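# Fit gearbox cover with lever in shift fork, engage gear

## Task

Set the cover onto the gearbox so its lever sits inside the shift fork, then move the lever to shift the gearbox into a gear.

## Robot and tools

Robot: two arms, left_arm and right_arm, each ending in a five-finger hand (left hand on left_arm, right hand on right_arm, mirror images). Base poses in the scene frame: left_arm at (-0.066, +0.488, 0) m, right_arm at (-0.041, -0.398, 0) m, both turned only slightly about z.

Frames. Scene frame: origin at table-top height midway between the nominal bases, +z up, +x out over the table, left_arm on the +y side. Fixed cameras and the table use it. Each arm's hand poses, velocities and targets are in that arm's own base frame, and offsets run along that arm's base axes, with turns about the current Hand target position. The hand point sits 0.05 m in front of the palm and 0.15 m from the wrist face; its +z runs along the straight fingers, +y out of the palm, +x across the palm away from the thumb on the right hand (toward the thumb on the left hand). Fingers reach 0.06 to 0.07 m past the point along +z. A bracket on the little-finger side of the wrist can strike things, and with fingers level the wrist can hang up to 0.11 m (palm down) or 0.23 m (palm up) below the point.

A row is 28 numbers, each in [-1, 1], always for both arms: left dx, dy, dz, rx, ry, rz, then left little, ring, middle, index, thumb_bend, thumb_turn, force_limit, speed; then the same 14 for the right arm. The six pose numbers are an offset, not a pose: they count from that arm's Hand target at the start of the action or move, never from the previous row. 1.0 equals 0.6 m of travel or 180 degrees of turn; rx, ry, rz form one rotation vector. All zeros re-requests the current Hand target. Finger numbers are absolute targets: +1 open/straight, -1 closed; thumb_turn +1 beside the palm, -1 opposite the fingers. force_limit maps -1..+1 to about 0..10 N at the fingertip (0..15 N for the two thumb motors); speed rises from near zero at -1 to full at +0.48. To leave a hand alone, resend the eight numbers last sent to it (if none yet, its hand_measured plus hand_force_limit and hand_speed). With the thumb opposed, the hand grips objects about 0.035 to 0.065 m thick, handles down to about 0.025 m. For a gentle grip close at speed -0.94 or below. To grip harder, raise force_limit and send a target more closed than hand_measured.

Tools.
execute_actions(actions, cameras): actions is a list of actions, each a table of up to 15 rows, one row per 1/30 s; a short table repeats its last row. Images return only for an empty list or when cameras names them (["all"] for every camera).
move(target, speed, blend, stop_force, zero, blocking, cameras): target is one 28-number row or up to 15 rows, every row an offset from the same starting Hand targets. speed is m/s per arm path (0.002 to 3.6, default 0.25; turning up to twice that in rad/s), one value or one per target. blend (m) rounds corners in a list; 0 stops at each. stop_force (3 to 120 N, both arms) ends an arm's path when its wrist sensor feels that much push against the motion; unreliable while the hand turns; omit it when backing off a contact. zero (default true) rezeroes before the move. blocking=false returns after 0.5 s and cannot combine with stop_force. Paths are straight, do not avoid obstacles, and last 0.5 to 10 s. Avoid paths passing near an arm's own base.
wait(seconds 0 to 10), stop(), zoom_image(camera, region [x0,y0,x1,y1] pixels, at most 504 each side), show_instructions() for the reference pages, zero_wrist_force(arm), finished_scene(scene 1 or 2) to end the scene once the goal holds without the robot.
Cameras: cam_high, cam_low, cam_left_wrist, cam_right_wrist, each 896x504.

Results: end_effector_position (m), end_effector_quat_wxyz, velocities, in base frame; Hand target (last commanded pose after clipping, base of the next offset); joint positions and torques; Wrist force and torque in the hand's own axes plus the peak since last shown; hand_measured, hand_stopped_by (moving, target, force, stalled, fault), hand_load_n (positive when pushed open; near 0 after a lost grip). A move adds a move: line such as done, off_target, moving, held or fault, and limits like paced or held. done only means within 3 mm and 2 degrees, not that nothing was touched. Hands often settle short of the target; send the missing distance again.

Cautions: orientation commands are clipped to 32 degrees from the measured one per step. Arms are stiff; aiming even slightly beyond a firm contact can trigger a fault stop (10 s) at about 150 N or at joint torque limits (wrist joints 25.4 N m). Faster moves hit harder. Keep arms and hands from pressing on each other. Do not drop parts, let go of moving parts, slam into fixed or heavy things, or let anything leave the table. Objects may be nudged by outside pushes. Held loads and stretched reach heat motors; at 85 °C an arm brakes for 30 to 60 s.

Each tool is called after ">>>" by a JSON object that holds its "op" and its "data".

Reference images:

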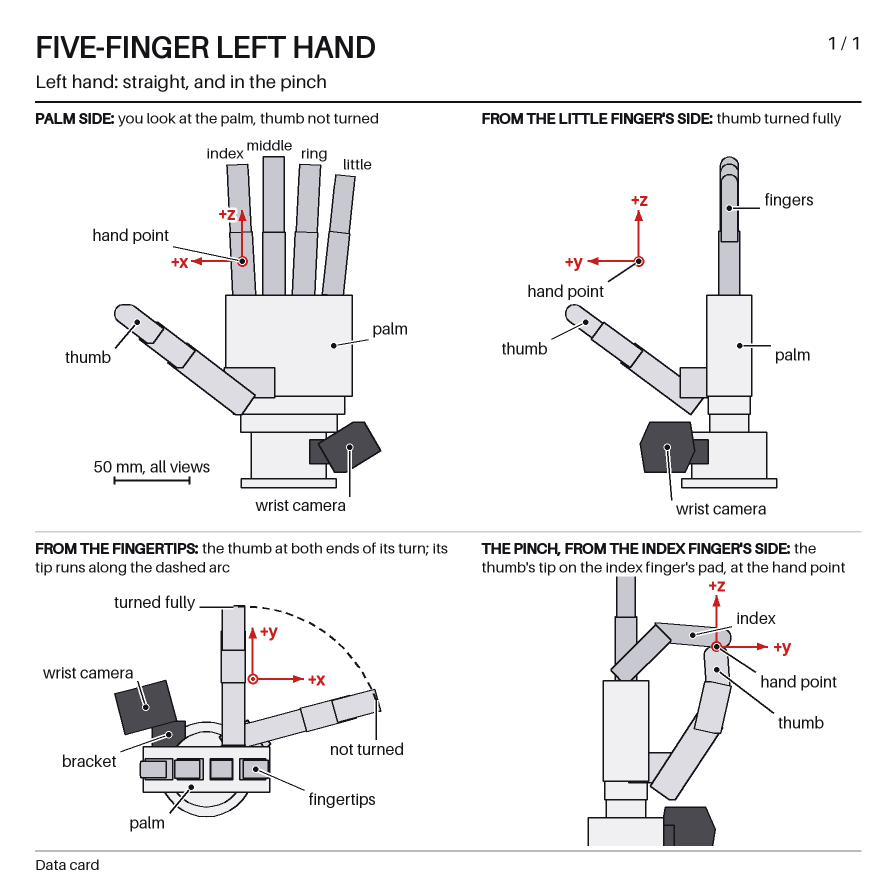

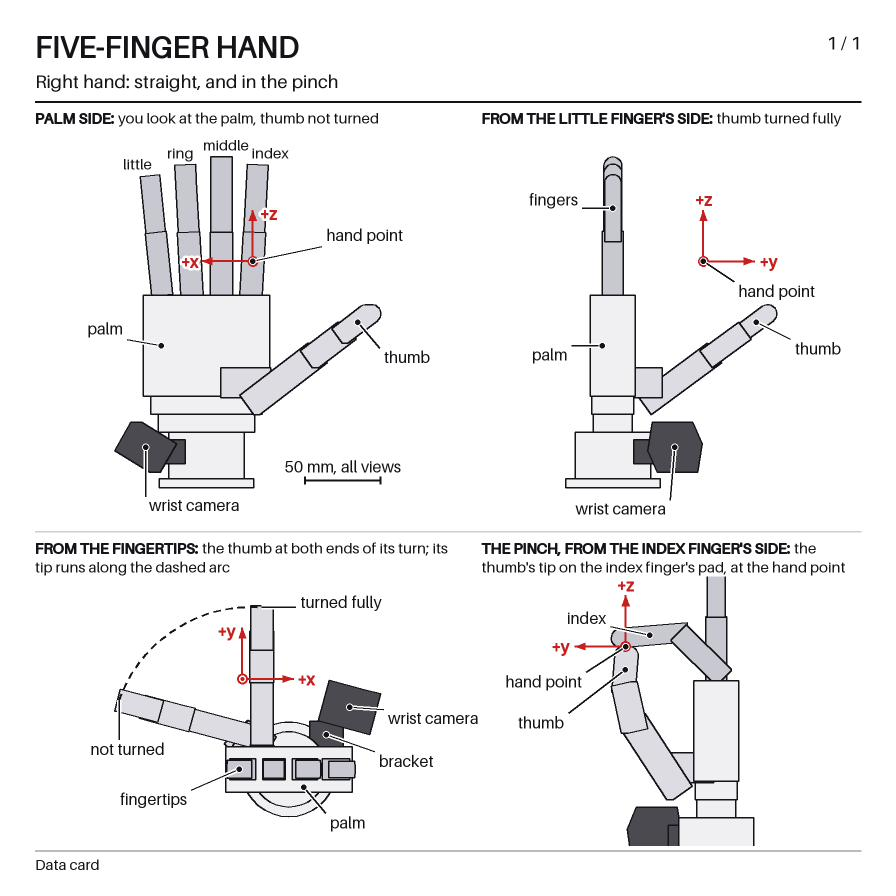

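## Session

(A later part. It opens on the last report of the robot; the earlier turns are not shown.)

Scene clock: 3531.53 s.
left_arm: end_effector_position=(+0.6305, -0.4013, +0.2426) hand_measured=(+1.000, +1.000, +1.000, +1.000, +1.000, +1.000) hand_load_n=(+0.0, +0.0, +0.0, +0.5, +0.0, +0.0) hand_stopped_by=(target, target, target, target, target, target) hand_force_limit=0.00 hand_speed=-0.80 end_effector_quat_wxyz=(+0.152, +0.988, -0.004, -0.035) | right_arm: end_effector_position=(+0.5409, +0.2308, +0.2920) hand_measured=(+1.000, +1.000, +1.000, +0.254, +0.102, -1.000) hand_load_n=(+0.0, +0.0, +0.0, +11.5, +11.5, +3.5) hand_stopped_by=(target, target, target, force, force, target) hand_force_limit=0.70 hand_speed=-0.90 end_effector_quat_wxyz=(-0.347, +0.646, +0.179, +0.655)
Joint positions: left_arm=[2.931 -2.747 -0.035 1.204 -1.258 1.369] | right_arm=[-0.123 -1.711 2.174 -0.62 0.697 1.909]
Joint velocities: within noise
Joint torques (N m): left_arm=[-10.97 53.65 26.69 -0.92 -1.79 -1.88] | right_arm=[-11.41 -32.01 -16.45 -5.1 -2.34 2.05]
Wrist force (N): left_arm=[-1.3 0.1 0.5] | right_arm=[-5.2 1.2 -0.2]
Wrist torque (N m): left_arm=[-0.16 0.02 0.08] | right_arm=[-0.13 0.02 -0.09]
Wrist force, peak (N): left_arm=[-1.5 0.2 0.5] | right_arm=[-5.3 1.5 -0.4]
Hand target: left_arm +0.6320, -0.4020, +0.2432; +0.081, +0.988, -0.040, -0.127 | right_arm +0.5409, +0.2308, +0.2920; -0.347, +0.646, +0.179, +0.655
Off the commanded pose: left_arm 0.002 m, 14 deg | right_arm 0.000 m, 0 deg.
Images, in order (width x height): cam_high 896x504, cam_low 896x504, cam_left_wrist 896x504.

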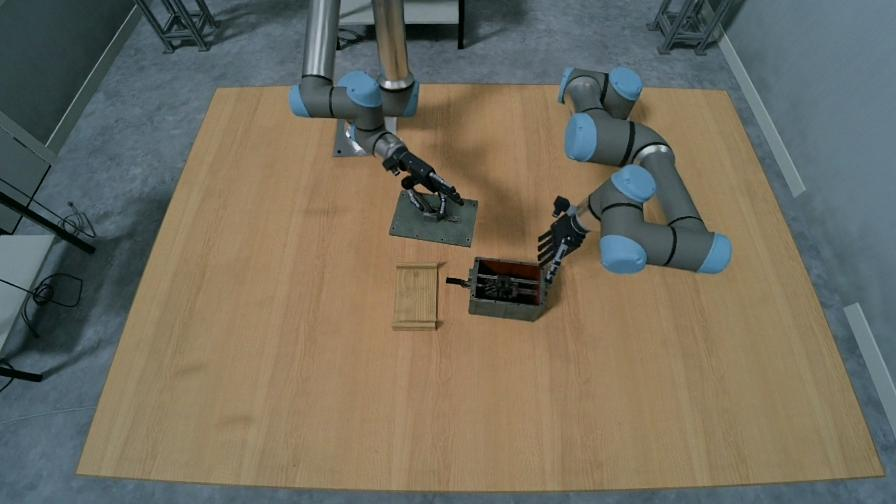

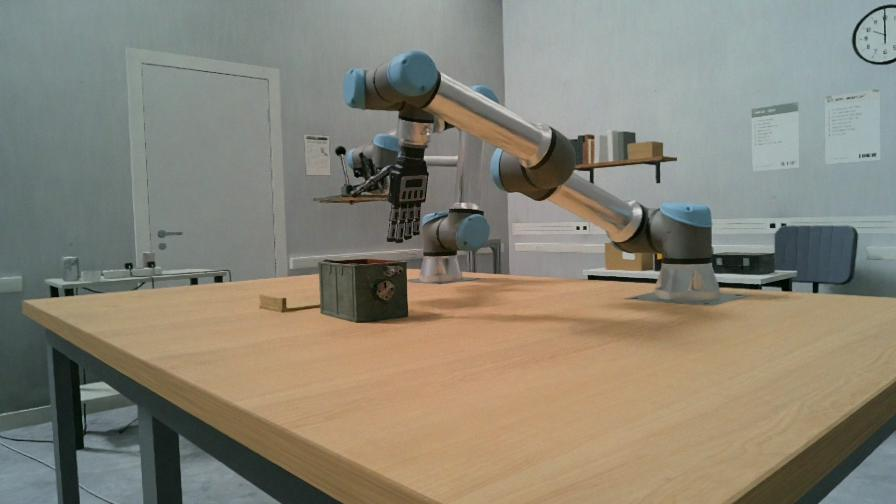

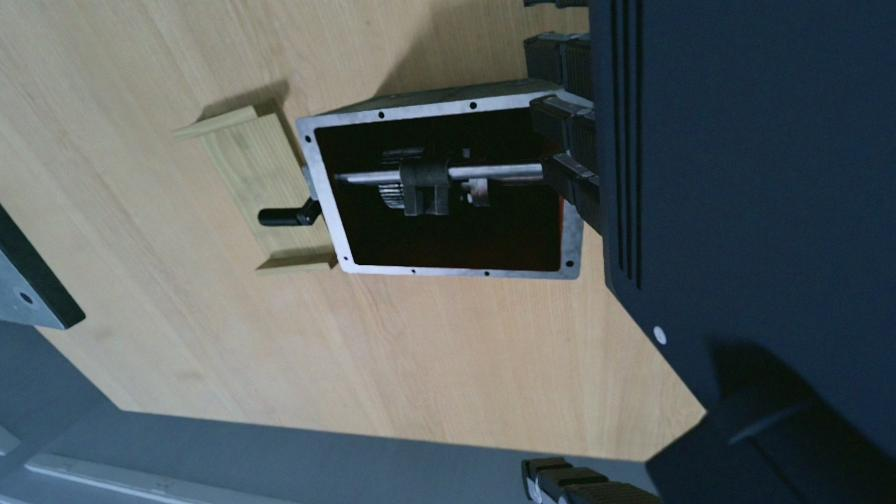

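>>> {"op": "move", "data": {"target": [-0.1403, 0.3372, 0.095, -0.1014, -0.0648, 0, 1,1,1,1,1,1,0,-0.8, 0,0,0,0,0,0, 1,1,1,-0.5,-0.5,-1,0.7,-0.9], "speed": 0.2, "cameras": ["cam_left_wrist"]}}

Scene clock: 3659.53 s.
left_arm: end_effector_position=(+0.5478, -0.1997, +0.3002) hand_measured=(+1.000, +1.000, +1.000, +1.000, +1.000, +1.000) hand_load_n=(+0.0, +0.0, +0.0, +0.0, +0.0, +0.0) hand_stopped_by=(target, target, target, target, target, target) hand_force_limit=0.00 hand_speed=-0.80 end_effector_quat_wxyz=(+0.232, +0.970, -0.067, -0.019) | right_arm: end_effector_position=(+0.5409, +0.2308, +0.2920) hand_measured=(+1.000, +1.000, +1.000, +0.254, +0.102, -1.000) hand_load_n=(+0.0, +0.0, +0.0, +11.5, +11.5, +4.0) hand_stopped_by=(target, target, target, force, force, target) hand_force_limit=0.70 hand_speed=-0.90 end_effector_quat_wxyz=(-0.347, +0.646, +0.179, +0.655)
Joint positions: left_arm=[3.334 -2.153 -1.085 1.499 -1.13 1.94] | right_arm=[-0.123 -1.711 2.174 -0.62 0.697 1.909]
Joint torques (N m): left_arm=[11.27 48.71 7.11 -3.55 3.15 2.21] | right_arm=[-11.49 -30.41 -16.14 -4.86 -2.26 2.02]
Wrist force (N): left_arm=[-1.4 -0.4 0.3] | right_arm=[-5.1 0.9 -0.2]
Wrist torque (N m): left_arm=[-0.17 0.03 -0.12] | right_arm=[-0.17 0.01 -0.09]
Wrist force, peak (N): left_arm=[-1.6 -1.6 -0.4] | right_arm=[-5.4 1.4 -0.5]
Hand target: left_arm +0.5478, -0.1997, +0.3002; +0.232, +0.970, -0.067, -0.019 | right_arm +0.5409, +0.2308, +0.2920; -0.347, +0.646, +0.179, +0.655
Off the commanded pose: left_arm 0.000 m, 0 deg | right_arm 0.000 m, 0 deg.
move: done
Images, in order (width x height): cam_left_wrist 896x504.

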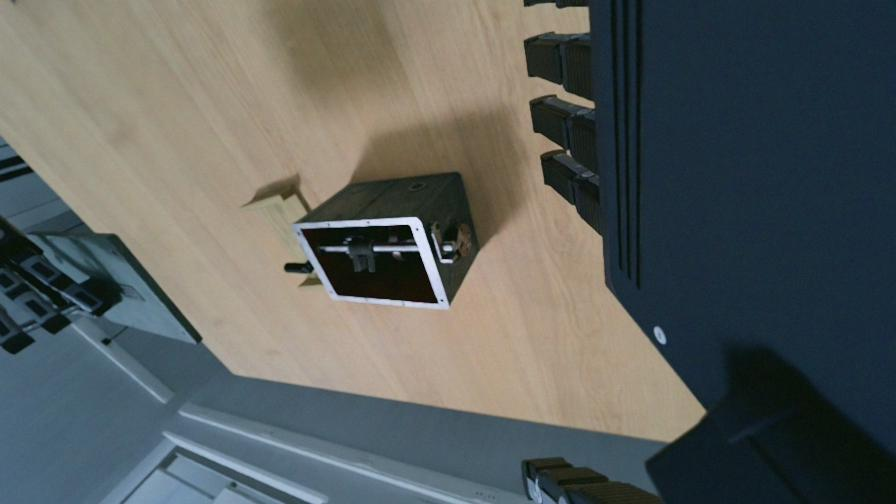

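>>> {"op": "zoom_image", "data": {"camera": "cam_left_wrist", "region": [280, 165, 490, 320]}}

>>> {"op": "zoom_image", "data": {"camera": "cam_left_wrist", "region": [310, 225, 430, 290]}}

Scaled by 2.400 from the camera's 896x504 image, which has a finer 1280x720 frame.

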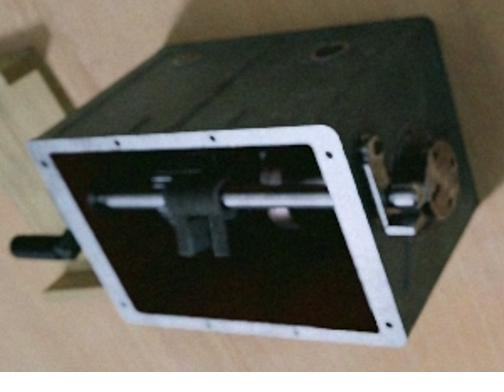

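Scaled by 4.200 from the camera's 896x504 image, which has a finer 1280x720 frame.

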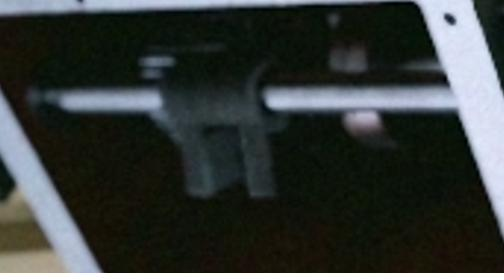

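>>> {"op": "execute_actions", "data": {"actions": [], "cameras": ["cam_low", "cam_high"]}}

>>> {"op": "zoom_image", "data": {"camera": "cam_low", "region": [310, 240, 420, 330]}}

Scene clock: 3701.60 s.
left_arm: end_effector_position=(+0.5478, -0.1997, +0.3002) hand_measured=(+1.000, +1.000, +1.000, +1.000, +1.000, +1.000) hand_load_n=(+0.0, +0.0, +0.0, +0.0, +0.0, +0.0) hand_stopped_by=(target, target, target, target, target, target) hand_force_limit=0.00 hand_speed=-0.80 end_effector_quat_wxyz=(+0.232, +0.970, -0.067, -0.019) | right_arm: end_effector_position=(+0.5409, +0.2308, +0.2920) hand_measured=(+1.000, +1.000, +1.000, +0.254, +0.102, -1.000) hand_load_n=(+0.0, +0.0, +0.0, +11.5, +11.5, +4.0) hand_stopped_by=(target, target, target, force, force, target) hand_force_limit=0.70 hand_speed=-0.90 end_effector_quat_wxyz=(-0.347, +0.646, +0.179, +0.655)
Joint positions: left_arm=[3.334 -2.153 -1.085 1.499 -1.13 1.94] | right_arm=[-0.123 -1.711 2.174 -0.62 0.697 1.909]
Joint velocities: within noise
Joint torques (N m): left_arm=[9.96 48.74 7.73 -2.28 2.99 2.56] | right_arm=[-11.2 -31.1 -16.92 -4.93 -2.54 1.67]
Wrist force (N): left_arm=[-1.3 -0.6 0.3] | right_arm=[-5.2 1.3 -0.2]
Wrist torque (N m): left_arm=[-0.21 0.02 -0.11] | right_arm=[-0.12 0.02 -0.08]
Wrist force, peak (N): left_arm=[-1.6 -0.4 0.3] | right_arm=[-5.3 1.3 -0.2]
Hand target: left_arm +0.5478, -0.1997, +0.3002; +0.232, +0.970, -0.067, -0.019 | right_arm +0.5409, +0.2308, +0.2920; -0.347, +0.646, +0.179, +0.655
Off the commanded pose: left_arm 0.000 m, 0 deg | right_arm 0.000 m, 0 deg.
Images, in order (width x height): cam_high 896x504, cam_low 896x504.

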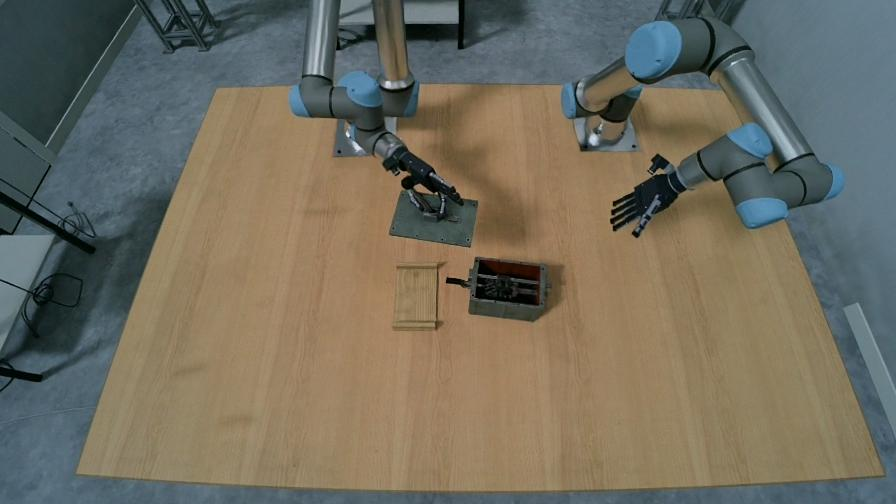

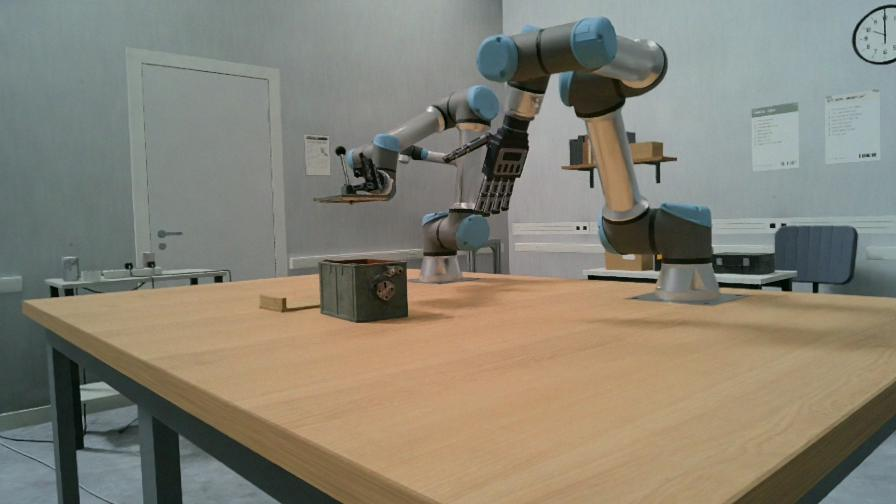

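Scaled by 4.582 from the camera's 896x504 image, which has a finer 1280x720 frame.

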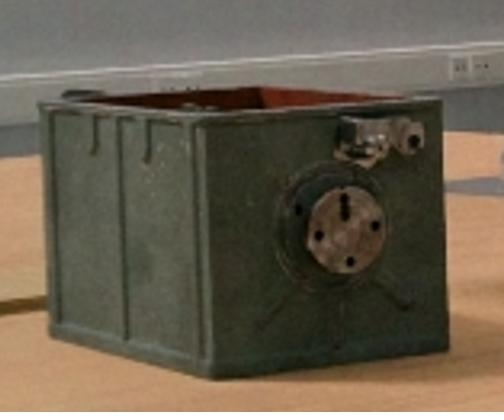

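>>> {"op": "move", "data": {"target": [-0.0217, -0.1167, -0.197, -0.12, -0.0777, 0, 1,1,1,1,1,1,0,-0.8, 0,0,0,0,0,0, 1,1,1,-0.5,-0.5,-1,0.7,-0.9], "speed": 0.2, "cameras": ["cam_left_wrist"]}}

>>> {"op": "zoom_image", "data": {"camera": "cam_left_wrist", "region": [300, 200, 520, 380]}}

Scene clock: 3717.40 s.
left_arm: end_effector_position=(+0.5348, -0.2697, +0.1821) hand_measured=(+1.000, +1.000, +1.000, +1.000, +1.000, +1.000) hand_load_n=(+0.0, +0.0, +0.5, +0.0, +0.0, +0.0) hand_stopped_by=(target, target, target, target, target, target) hand_force_limit=0.00 hand_speed=-0.80 end_effector_quat_wxyz=(+0.399, +0.905, -0.097, +0.112) | right_arm: end_effector_position=(+0.5409, +0.2308, +0.2920) hand_measured=(+1.000, +1.000, +1.000, +0.254, +0.102, -1.000) hand_load_n=(+0.0, +0.0, +0.0, +11.5, +11.5, +4.0) hand_stopped_by=(target, target, target, force, force, target) hand_force_limit=0.70 hand_speed=-0.90 end_effector_quat_wxyz=(-0.347, +0.646, +0.179, +0.655)
Joint positions: left_arm=[3.333 -2.189 -1.538 2.126 -0.716 1.99] | right_arm=[-0.123 -1.711 2.174 -0.62 0.697 1.909]
Joint torques (N m): left_arm=[-11.09 30.38 4.73 -0.9 3.85 -1.76] | right_arm=[-11.48 -31.39 -17.5 -4.98 -2.15 1.78]
Wrist force (N): left_arm=[-1.7 -0.5 0.2] | right_arm=[-5.2 1.3 -0.3]
Wrist torque (N m): left_arm=[-0.17 0.09 0.01] | right_arm=[-0.11 0.02 -0.09]
Wrist force, peak (N): left_arm=[-2.0 -0.7 0.6] | right_arm=[-5.3 1.5 -0.3]
Hand target: left_arm +0.5348, -0.2697, +0.1820; +0.399, +0.905, -0.097, +0.112 | right_arm +0.5409, +0.2308, +0.2920; -0.347, +0.646, +0.179, +0.655
Off the commanded pose: left_arm 0.000 m, 0 deg | right_arm 0.000 m, 0 deg.
move: done
Images, in order (width x height): cam_left_wrist 896x504.

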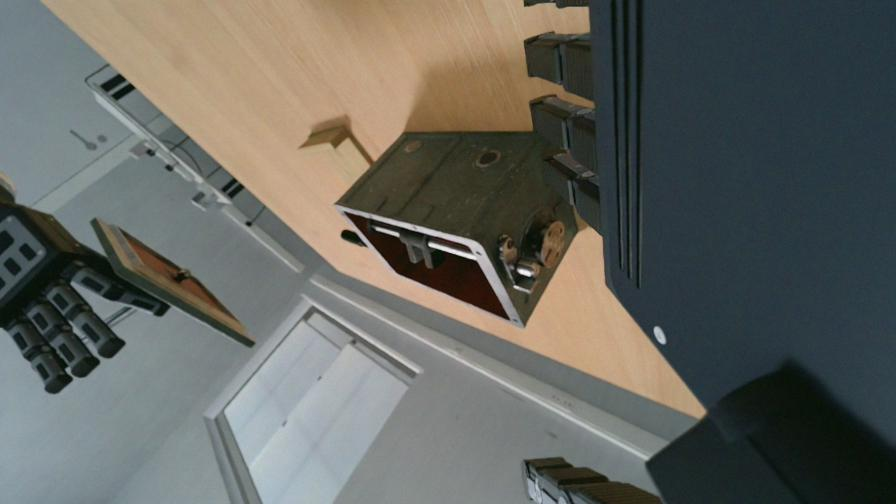

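Scaled by 2.291 from the camera's 896x504 image, which has a finer 1280x720 frame.

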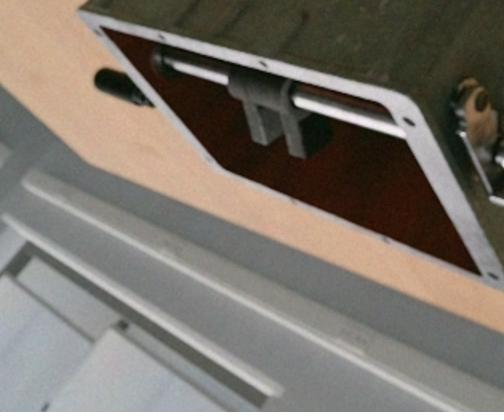

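>>> {"op": "zoom_image", "data": {"camera": "cam_left_wrist", "region": [340, 200, 500, 300]}}

>>> {"op": "zoom_image", "data": {"camera": "cam_left_wrist", "region": [480, 200, 590, 300]}}

Scaled by 3.150 from the camera's 896x504 image, which has a finer 1280x720 frame.

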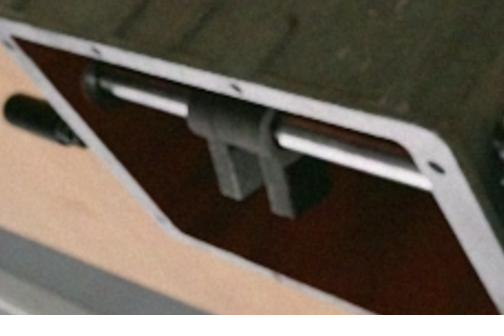

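Scaled by 4.582 from the camera's 896x504 image, which has a finer 1280x720 frame.

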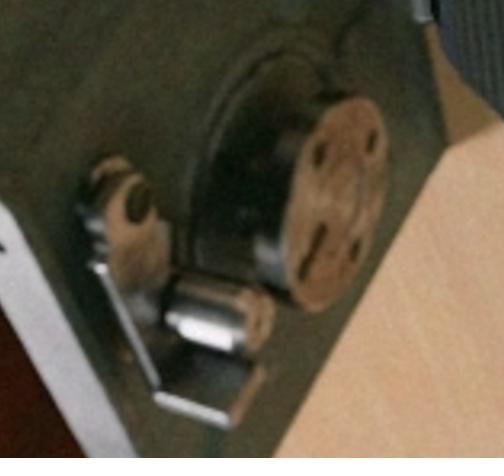

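>>> {"op": "zoom_image", "data": {"camera": "cam_left_wrist", "region": [490, 230, 560, 300]}}

>>> {"op": "execute_actions", "data": {"actions": [], "cameras": ["cam_low"]}}

>>> {"op": "zoom_image", "data": {"camera": "cam_low", "region": [365, 255, 410, 305]}}

Scaled by 7.200 from the camera's 896x504 image, which has a finer 1280x720 frame.

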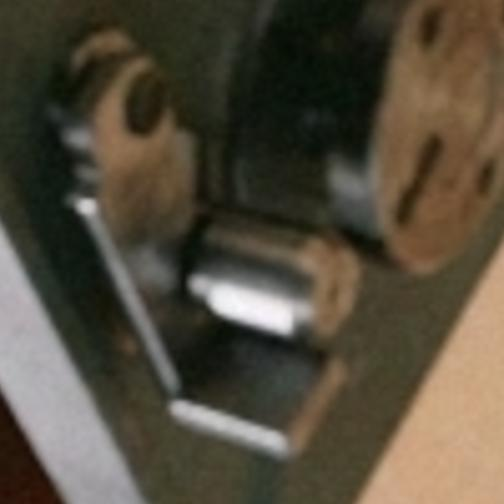

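Scene clock: 3735.83 s.
left_arm: end_effector_position=(+0.5348, -0.2697, +0.1820) hand_measured=(+1.000, +1.000, +1.000, +1.000, +1.000, +1.000) hand_load_n=(+0.0, +0.0, +0.0, +0.0, +0.0, +0.0) hand_stopped_by=(target, target, target, target, target, target) hand_force_limit=0.00 hand_speed=-0.80 end_effector_quat_wxyz=(+0.399, +0.905, -0.097, +0.112) | right_arm: end_effector_position=(+0.5409, +0.2308, +0.2920) hand_measured=(+1.000, +1.000, +1.000, +0.254, +0.102, -1.000) hand_load_n=(+0.0, +0.0, +0.0, +11.5, +11.5, +4.0) hand_stopped_by=(target, target, target, force, force, target) hand_force_limit=0.70 hand_speed=-0.90 end_effector_quat_wxyz=(-0.347, +0.646, +0.179, +0.655)
Joint positions: left_arm=[3.333 -2.189 -1.538 2.126 -0.716 1.99] | right_arm=[-0.123 -1.711 2.174 -0.62 0.697 1.909]
Joint velocities: within noise
Joint torques (N m): left_arm=[-10.59 29.97 5.43 -1.03 3.59 -1.86] | right_arm=[-11.46 -31.34 -16.58 -5.09 -2.29 1.69]
Wrist force (N): left_arm=[-1.7 -0.4 -0.1] | right_arm=[-5.2 1.3 -0.2]
Wrist torque (N m): left_arm=[-0.14 0.08 0.01] | right_arm=[-0.11 0.03 -0.09]
Wrist force, peak (N): left_arm=[-1.9 -0.5 0.0] | right_arm=[-5.3 1.5 -0.5]
Hand target: left_arm +0.5348, -0.2697, +0.1820; +0.399, +0.905, -0.097, +0.112 | right_arm +0.5409, +0.2308, +0.2920; -0.347, +0.646, +0.179, +0.655
Off the commanded pose: left_arm 0.000 m, 0 deg | right_arm 0.000 m, 0 deg.
Images, in order (width x height): cam_low 896x504.

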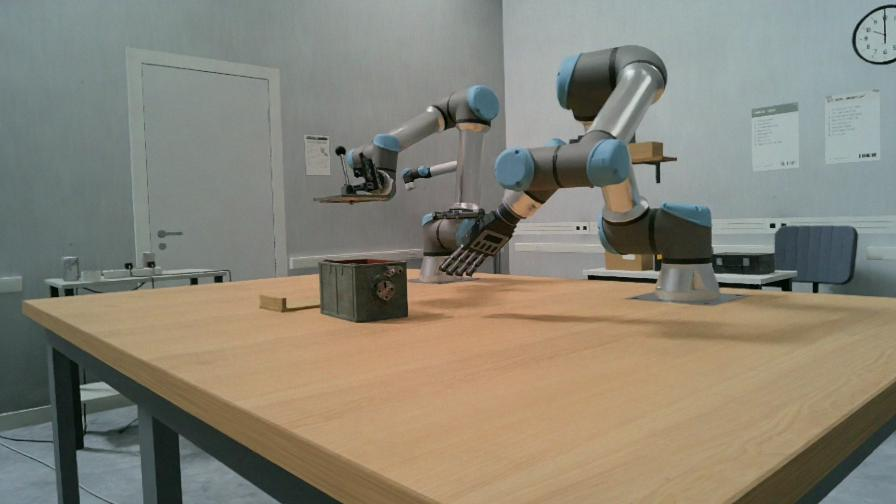

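Scaled by 10.080 from the camera's 896x504 image, which has a finer 1280x720 frame.

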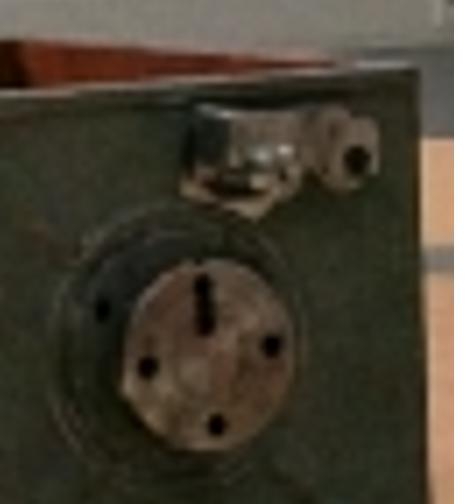

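>>> {"op": "move", "data": {"target": [-0.0527, -0.1927, 0.2967, -0.2575, -0.1069, 0.4642, 1,1,1,1,1,1,0,-0.8, -0.0063,-0.1332,0,0,0,0, 1,1,1,-0.5,-0.5,-1,0.7,-0.9], "speed": 0.25, "cameras": ["cam_left_wrist", "cam_high"]}}

Scene clock: 3871.80 s.
left_arm: end_effector_position=(+0.5032, -0.3853, +0.3600) hand_measured=(+1.000, +1.000, +1.000, +1.000, +1.000, +1.000) hand_load_n=(+0.5, +0.0, +0.0, +0.0, -0.5, +0.0) hand_stopped_by=(target, target, target, target, target, target) hand_force_limit=0.00 hand_speed=-0.80 end_effector_quat_wxyz=(+0.501, +0.500, +0.499, +0.500) | right_arm: end_effector_position=(+0.5371, +0.1509, +0.2920) hand_measured=(+1.000, +1.000, +1.000, +0.254, +0.102, -1.000) hand_load_n=(+0.0, +0.0, +0.0, +11.5, +11.5, +4.0) hand_stopped_by=(target, target, target, force, force, target) hand_force_limit=0.70 hand_speed=-0.90 end_effector_quat_wxyz=(-0.347, +0.646, +0.179, +0.655)
Joint positions: left_arm=[2.395 -1.846 -1.75 3.598 -2.316 0.001] | right_arm=[-0.387 -1.779 2.233 -0.693 0.438 2.006]
Joint torques (N m): left_arm=[-10.61 23.1 27.86 -0.04 -2.15 -2] | right_arm=[-10.76 -27.97 -15.22 -4.53 -2.09 2.02]
Wrist force (N): left_arm=[-0.9 -0.2 -0.7] | right_arm=[-4.9 1.3 -0.5]
Wrist torque (N m): left_arm=[-0.01 0.09 0.04] | right_arm=[-0.09 0.00 -0.08]
Wrist force, peak (N): left_arm=[-2.0 -0.2 -0.3] | right_arm=[-5.4 1.3 -0.3]
Hand target: left_arm +0.5032, -0.3853, +0.3600; +0.501, +0.500, +0.499, +0.500 | right_arm +0.5371, +0.1509, +0.2920; -0.347, +0.646, +0.179, +0.655
Off the commanded pose: left_arm 0.000 m, 0 deg | right_arm 0.000 m, 0 deg.
move: done
Images, in order (width x height): cam_high 896x504, cam_left_wrist 896x504.

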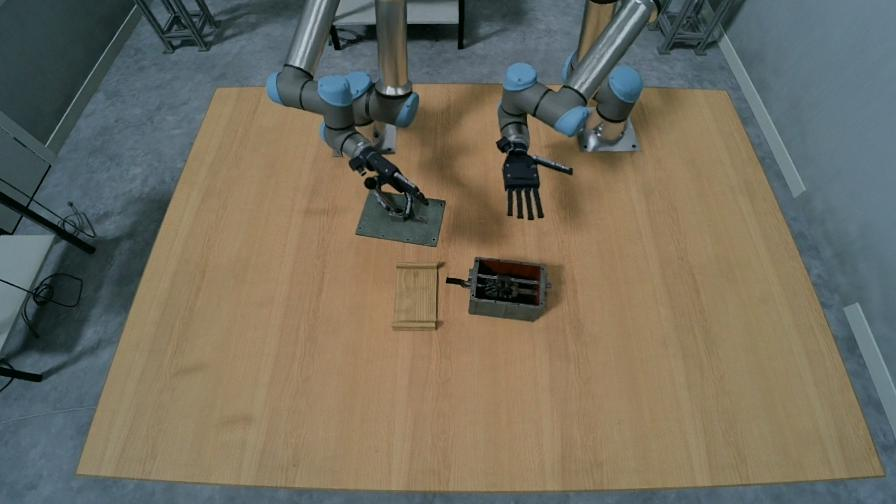

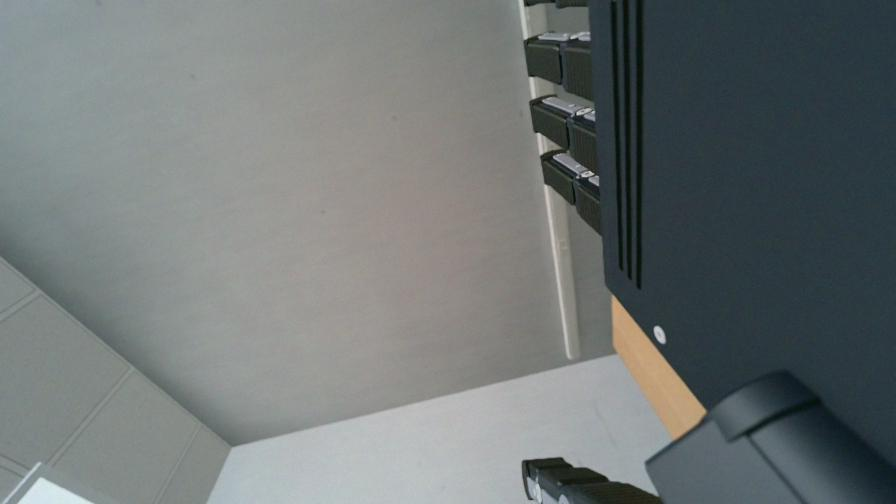

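>>> {"op": "move", "data": {"target": [0.1478, -0.0652, -0.1833, -0.4593, 0.2101, 0.1344, 1,1,1,1,1,-1,0,-0.5, 0,0,0,0,0,0, 1,1,1,-0.5,-0.5,-1,0.7,-0.9], "speed": 0.25, "cameras": ["cam_left_wrist", "cam_high", "cam_low"]}}

Scene clock: 3887.60 s.
left_arm: end_effector_position=(+0.5918, -0.4244, +0.2501) hand_measured=(+1.000, +1.000, +1.000, +1.000, +1.000, -1.000) hand_load_n=(+0.0, +0.0, +0.0, +0.0, +0.0, +0.5) hand_stopped_by=(target, target, target, target, target, target) hand_force_limit=0.00 hand_speed=-0.50 end_effector_quat_wxyz=(+0.422, +0.072, +0.903, -0.033) | right_arm: end_effector_position=(+0.5371, +0.1509, +0.2920) hand_measured=(+1.000, +1.000, +1.000, +0.254, +0.102, -1.000) hand_load_n=(+0.0, +0.0, +0.0, +11.5, +11.5, +4.0) hand_stopped_by=(target, target, target, force, force, target) hand_force_limit=0.70 hand_speed=-0.90 end_effector_quat_wxyz=(-0.347, +0.646, +0.179, +0.655)
Joint positions: left_arm=[2.524 -2.282 -0.802 2.332 -1.918 -1.878] | right_arm=[-0.387 -1.779 2.233 -0.693 0.438 2.006]
Joint torques (N m): left_arm=[9.7 38.05 30.25 -1.99 1.91 -1.6] | right_arm=[-11.72 -27.79 -15.6 -4.72 -2.05 1.92]
Wrist force (N): left_arm=[-0.2 0.0 0.3] | right_arm=[-5.0 1.5 -0.6]
Wrist torque (N m): left_arm=[-0.07 -0.03 0.20] | right_arm=[-0.05 0.01 -0.07]
Wrist force, peak (N): left_arm=[-1.3 -0.2 -0.8] | right_arm=[-5.3 1.5 -0.3]
Hand target: left_arm +0.5919, -0.4244, +0.2501; +0.422, +0.072, +0.903, -0.033 | right_arm +0.5371, +0.1509, +0.2920; -0.347, +0.646, +0.179, +0.655
Off the commanded pose: left_arm 0.000 m, 0 deg | right_arm 0.000 m, 0 deg.
move: done
Images, in order (width x height): cam_high 896x504, cam_low 896x504, cam_left_wrist 896x504.

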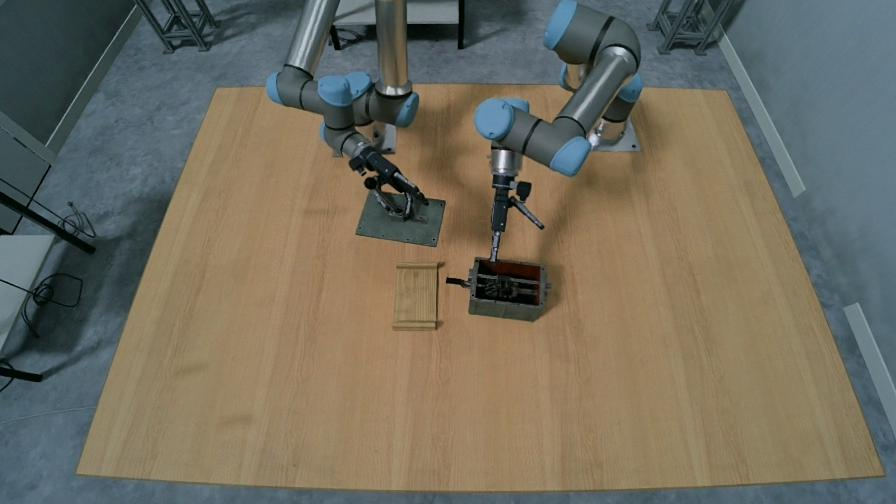

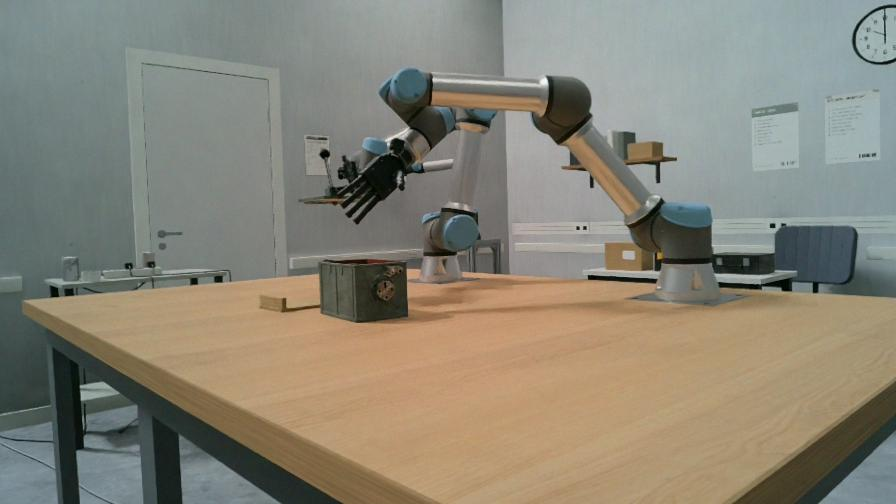

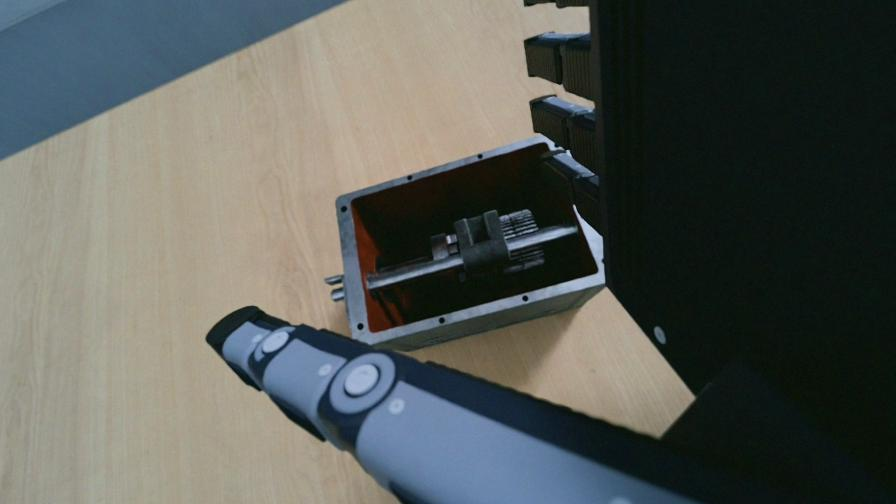

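Excellent view. Zoom.

>>> {"op": "zoom_image", "data": {"camera": "cam_left_wrist", "region": [400, 190, 560, 300]}}

>>> {"op": "zoom_image", "data": {"camera": "cam_left_wrist", "region": [415, 210, 485, 280]}}

Scaled by 3.150 from the camera's 896x504 image, which has a finer 1280x720 frame.

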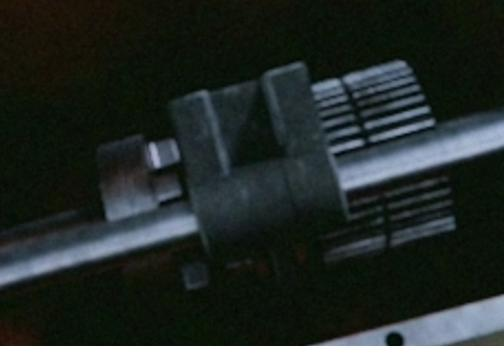

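Scaled by 7.200 from the camera's 896x504 image, which has a finer 1280x720 frame.

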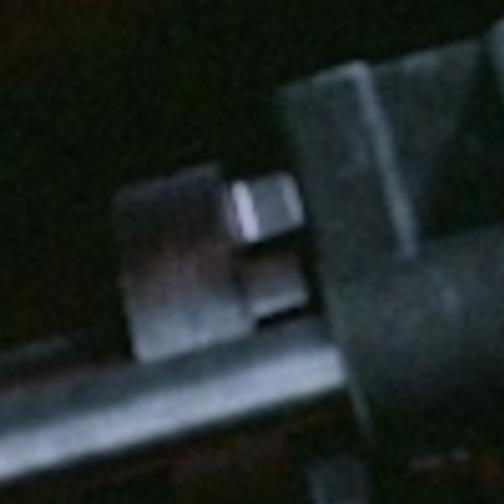

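>>> {"op": "move", "data": {"target": [0, 0, -0.1167, 0, 0, 0, 1,1,1,1,1,-1,0,-0.5, 0,0,0,0,0,0, 1,1,1,-0.5,-0.5,-1,0.7,-0.9], "speed": 0.15, "stop_force": 6, "cameras": ["cam_left_wrist", "cam_high"]}}

>>> {"op": "zoom_image", "data": {"camera": "cam_left_wrist", "region": [380, 180, 580, 310]}}

>>> {"op": "zoom_image", "data": {"camera": "cam_left_wrist", "region": [390, 200, 480, 290]}}

Scene clock: 3923.73 s.
left_arm: end_effector_position=(+0.5919, -0.4244, +0.1800) hand_measured=(+1.000, +1.000, +1.000, +1.000, +1.000, -1.000) hand_load_n=(+0.0, +0.0, +0.0, +0.0, +0.0, +0.0) hand_stopped_by=(target, target, target, target, target, target) hand_force_limit=0.00 hand_speed=-0.50 end_effector_quat_wxyz=(+0.422, +0.072, +0.903, -0.033) | right_arm: end_effector_position=(+0.5371, +0.1509, +0.2920) hand_measured=(+1.000, +1.000, +1.000, +0.254, +0.102, -1.000) hand_load_n=(+0.0, +0.0, +0.0, +11.5, +11.5, +3.5) hand_stopped_by=(target, target, target, force, force, target) hand_force_limit=0.70 hand_speed=-0.90 end_effector_quat_wxyz=(-0.347, +0.646, +0.179, +0.655)
Joint positions: left_arm=[2.524 -2.288 -0.97 2.507 -1.918 -1.878] | right_arm=[-0.387 -1.779 2.233 -0.693 0.438 2.006]
Joint torques (N m): left_arm=[9.06 37.77 9.93 0.86 2.04 2.45] | right_arm=[-11.28 -27.24 -15.19 -4.7 -1.96 1.72]
Wrist force (N): left_arm=[0.0 -0.2 0.1] | right_arm=[-5.1 1.5 -0.5]
Wrist torque (N m): left_arm=[-0.09 -0.07 0.05] | right_arm=[-0.05 0.04 -0.08]
Wrist force, peak (N): left_arm=[0.7 0.0 0.6] | right_arm=[-5.3 1.6 -0.5]
Hand target: left_arm +0.5919, -0.4244, +0.1800; +0.422, +0.072, +0.903, -0.033 | right_arm +0.5371, +0.1509, +0.2920; -0.347, +0.646, +0.179, +0.655
Off the commanded pose: left_arm 0.000 m, 0 deg | right_arm 0.000 m, 0 deg.
move: done
Images, in order (width x height): cam_high 896x504, cam_left_wrist 896x504.

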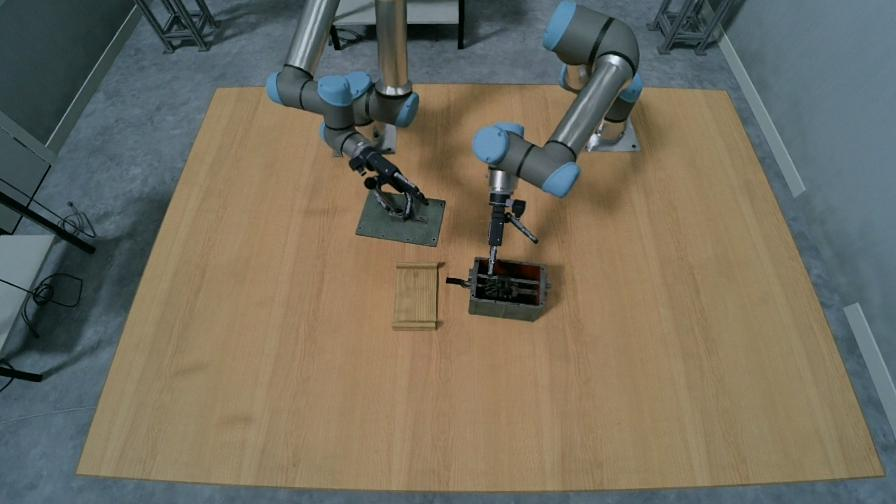

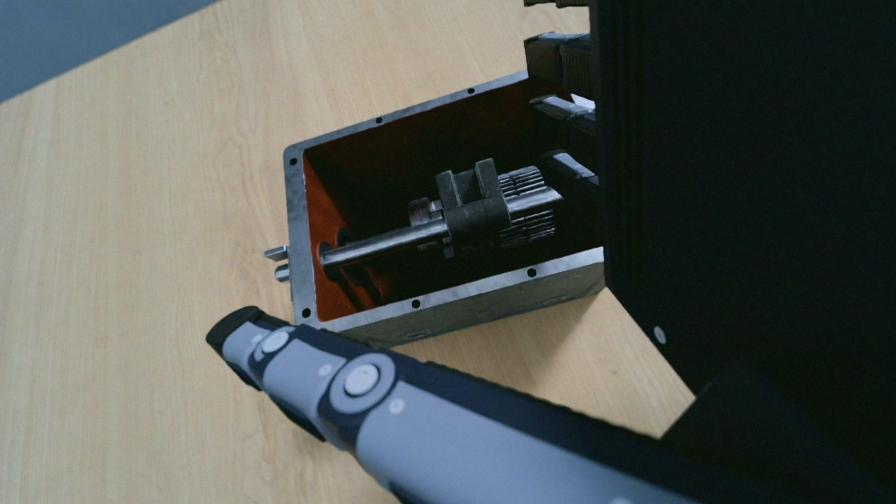

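Scaled by 2.520 from the camera's 896x504 image, which has a finer 1280x720 frame.

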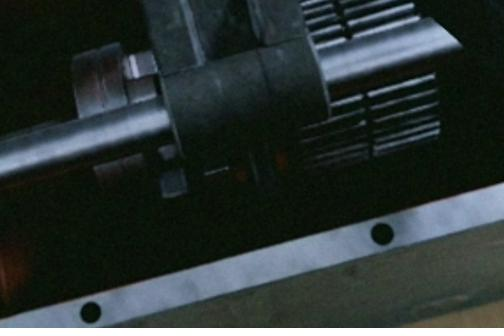

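Scaled by 5.600 from the camera's 896x504 image, which has a finer 1280x720 frame.

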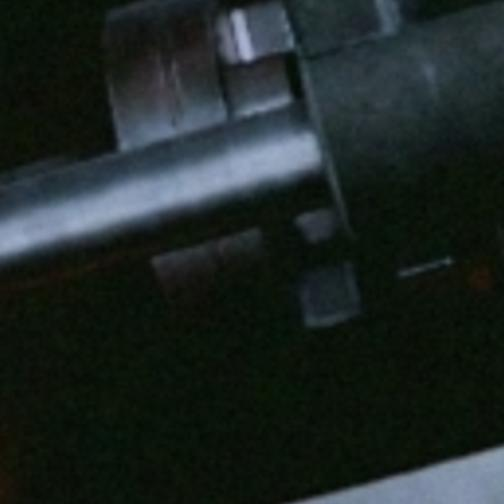

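>>> {"op": "zoom_image", "data": {"camera": "cam_left_wrist", "region": [405, 192, 455, 227]}}

>>> {"op": "zoom_image", "data": {"camera": "cam_left_wrist", "region": [410, 225, 480, 270]}}

Scaled by 10.080 from the camera's 896x504 image, which has a finer 1280x720 frame.

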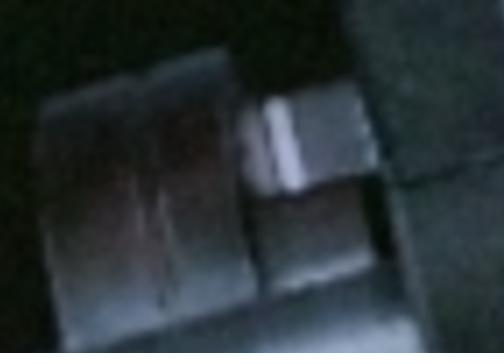

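Scaled by 7.200 from the camera's 896x504 image, which has a finer 1280x720 frame.

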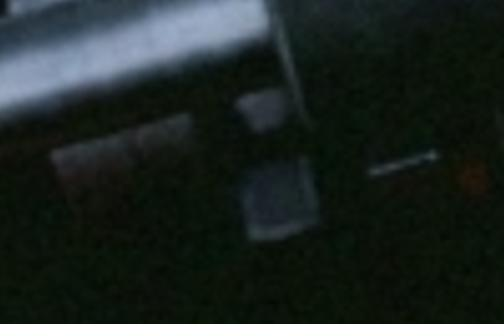

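>>> {"op": "move", "data": {"target": [[0,0,0.0833,0,0,0, 1,1,1,1,1,-1,0,-0.5, -0.008,-0.1665,0,0,0,0, 1,1,1,-0.5,-0.5,-1,0.7,-0.9],[-0.0433,-0.147,0.0667,0,0,0, 1,1,1,1,1,-1,0,-0.5, -0.008,-0.1665,0,0,0,0, 1,1,1,-0.5,-0.5,-1,0.7,-0.9]], "speed": 0.15, "blend": 0.02, "cameras": ["cam_left_wrist", "cam_high", "cam_low"]}}

Scene clock: 4078.90 s.
left_arm: end_effector_position=(+0.5659, -0.5126, +0.2201) hand_measured=(+1.000, +1.000, +1.000, +1.000, +1.000, -1.000) hand_load_n=(+0.0, +0.0, +0.0, +0.0, +0.0, +0.0) hand_stopped_by=(target, target, target, target, target, target) hand_force_limit=0.00 hand_speed=-0.50 end_effector_quat_wxyz=(+0.422, +0.072, +0.903, -0.033) | right_arm: end_effector_position=(+0.5323, +0.0510, +0.2920) hand_measured=(+1.000, +1.000, +1.000, +0.254, +0.102, -1.000) hand_load_n=(+0.0, +0.0, +0.0, +11.5, +11.5, +4.0) hand_stopped_by=(target, target, target, force, force, target) hand_force_limit=0.70 hand_speed=-0.90 end_effector_quat_wxyz=(-0.347, +0.646, +0.179, +0.655)
Joint positions: left_arm=[2.389 -2.486 -0.521 2.216 -2.015 -1.98] | right_arm=[-0.69 -1.842 2.333 -1.178 0.159 2.468]
Joint torques (N m): left_arm=[-10.75 42.59 28.33 -2.11 -2.77 -1.89] | right_arm=[-10.16 -24.22 -15.34 -4.96 -0.48 1.95]
Wrist force (N): left_arm=[-0.1 0.4 0.2] | right_arm=[-5.1 1.4 -0.3]
Wrist torque (N m): left_arm=[-0.01 -0.03 0.22] | right_arm=[-0.10 0.02 -0.06]
Wrist force, peak (N): left_arm=[-0.5 0.8 0.1] | right_arm=[-5.3 1.6 -0.4]
Hand target: left_arm +0.5659, -0.5126, +0.2201; +0.422, +0.072, +0.903, -0.033 | right_arm +0.5323, +0.0510, +0.2920; -0.347, +0.646, +0.179, +0.655
Off the commanded pose: left_arm 0.000 m, 0 deg | right_arm 0.000 m, 0 deg.
move: done
Images, in order (width x height): cam_high 896x504, cam_low 896x504, cam_left_wrist 896x504.

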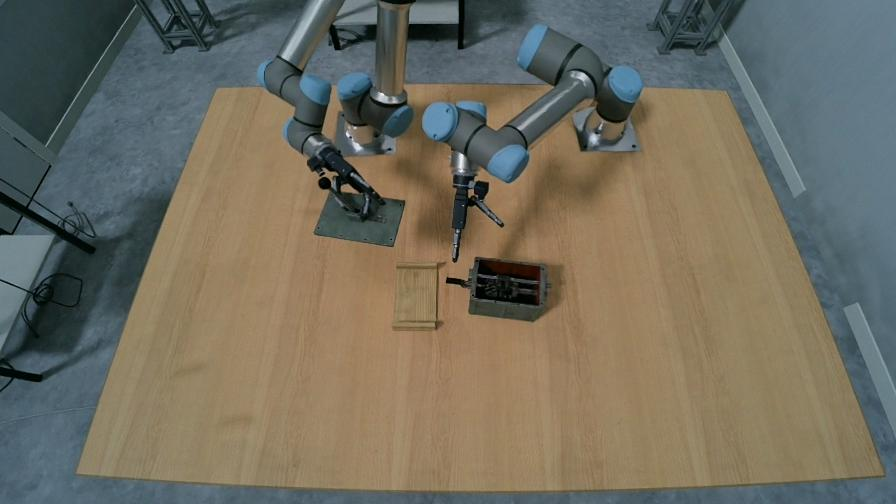

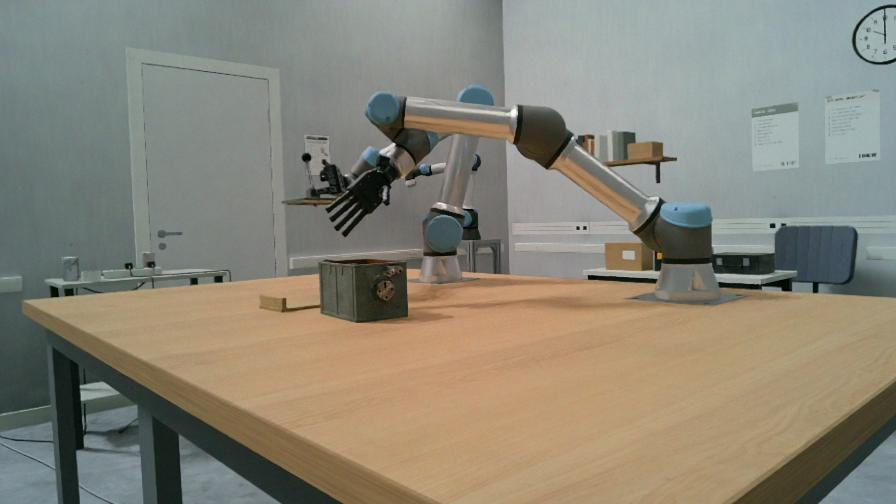

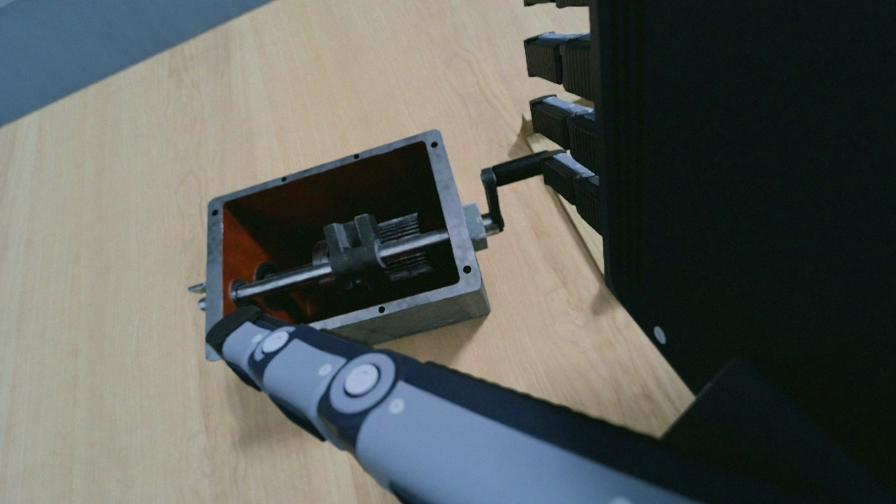

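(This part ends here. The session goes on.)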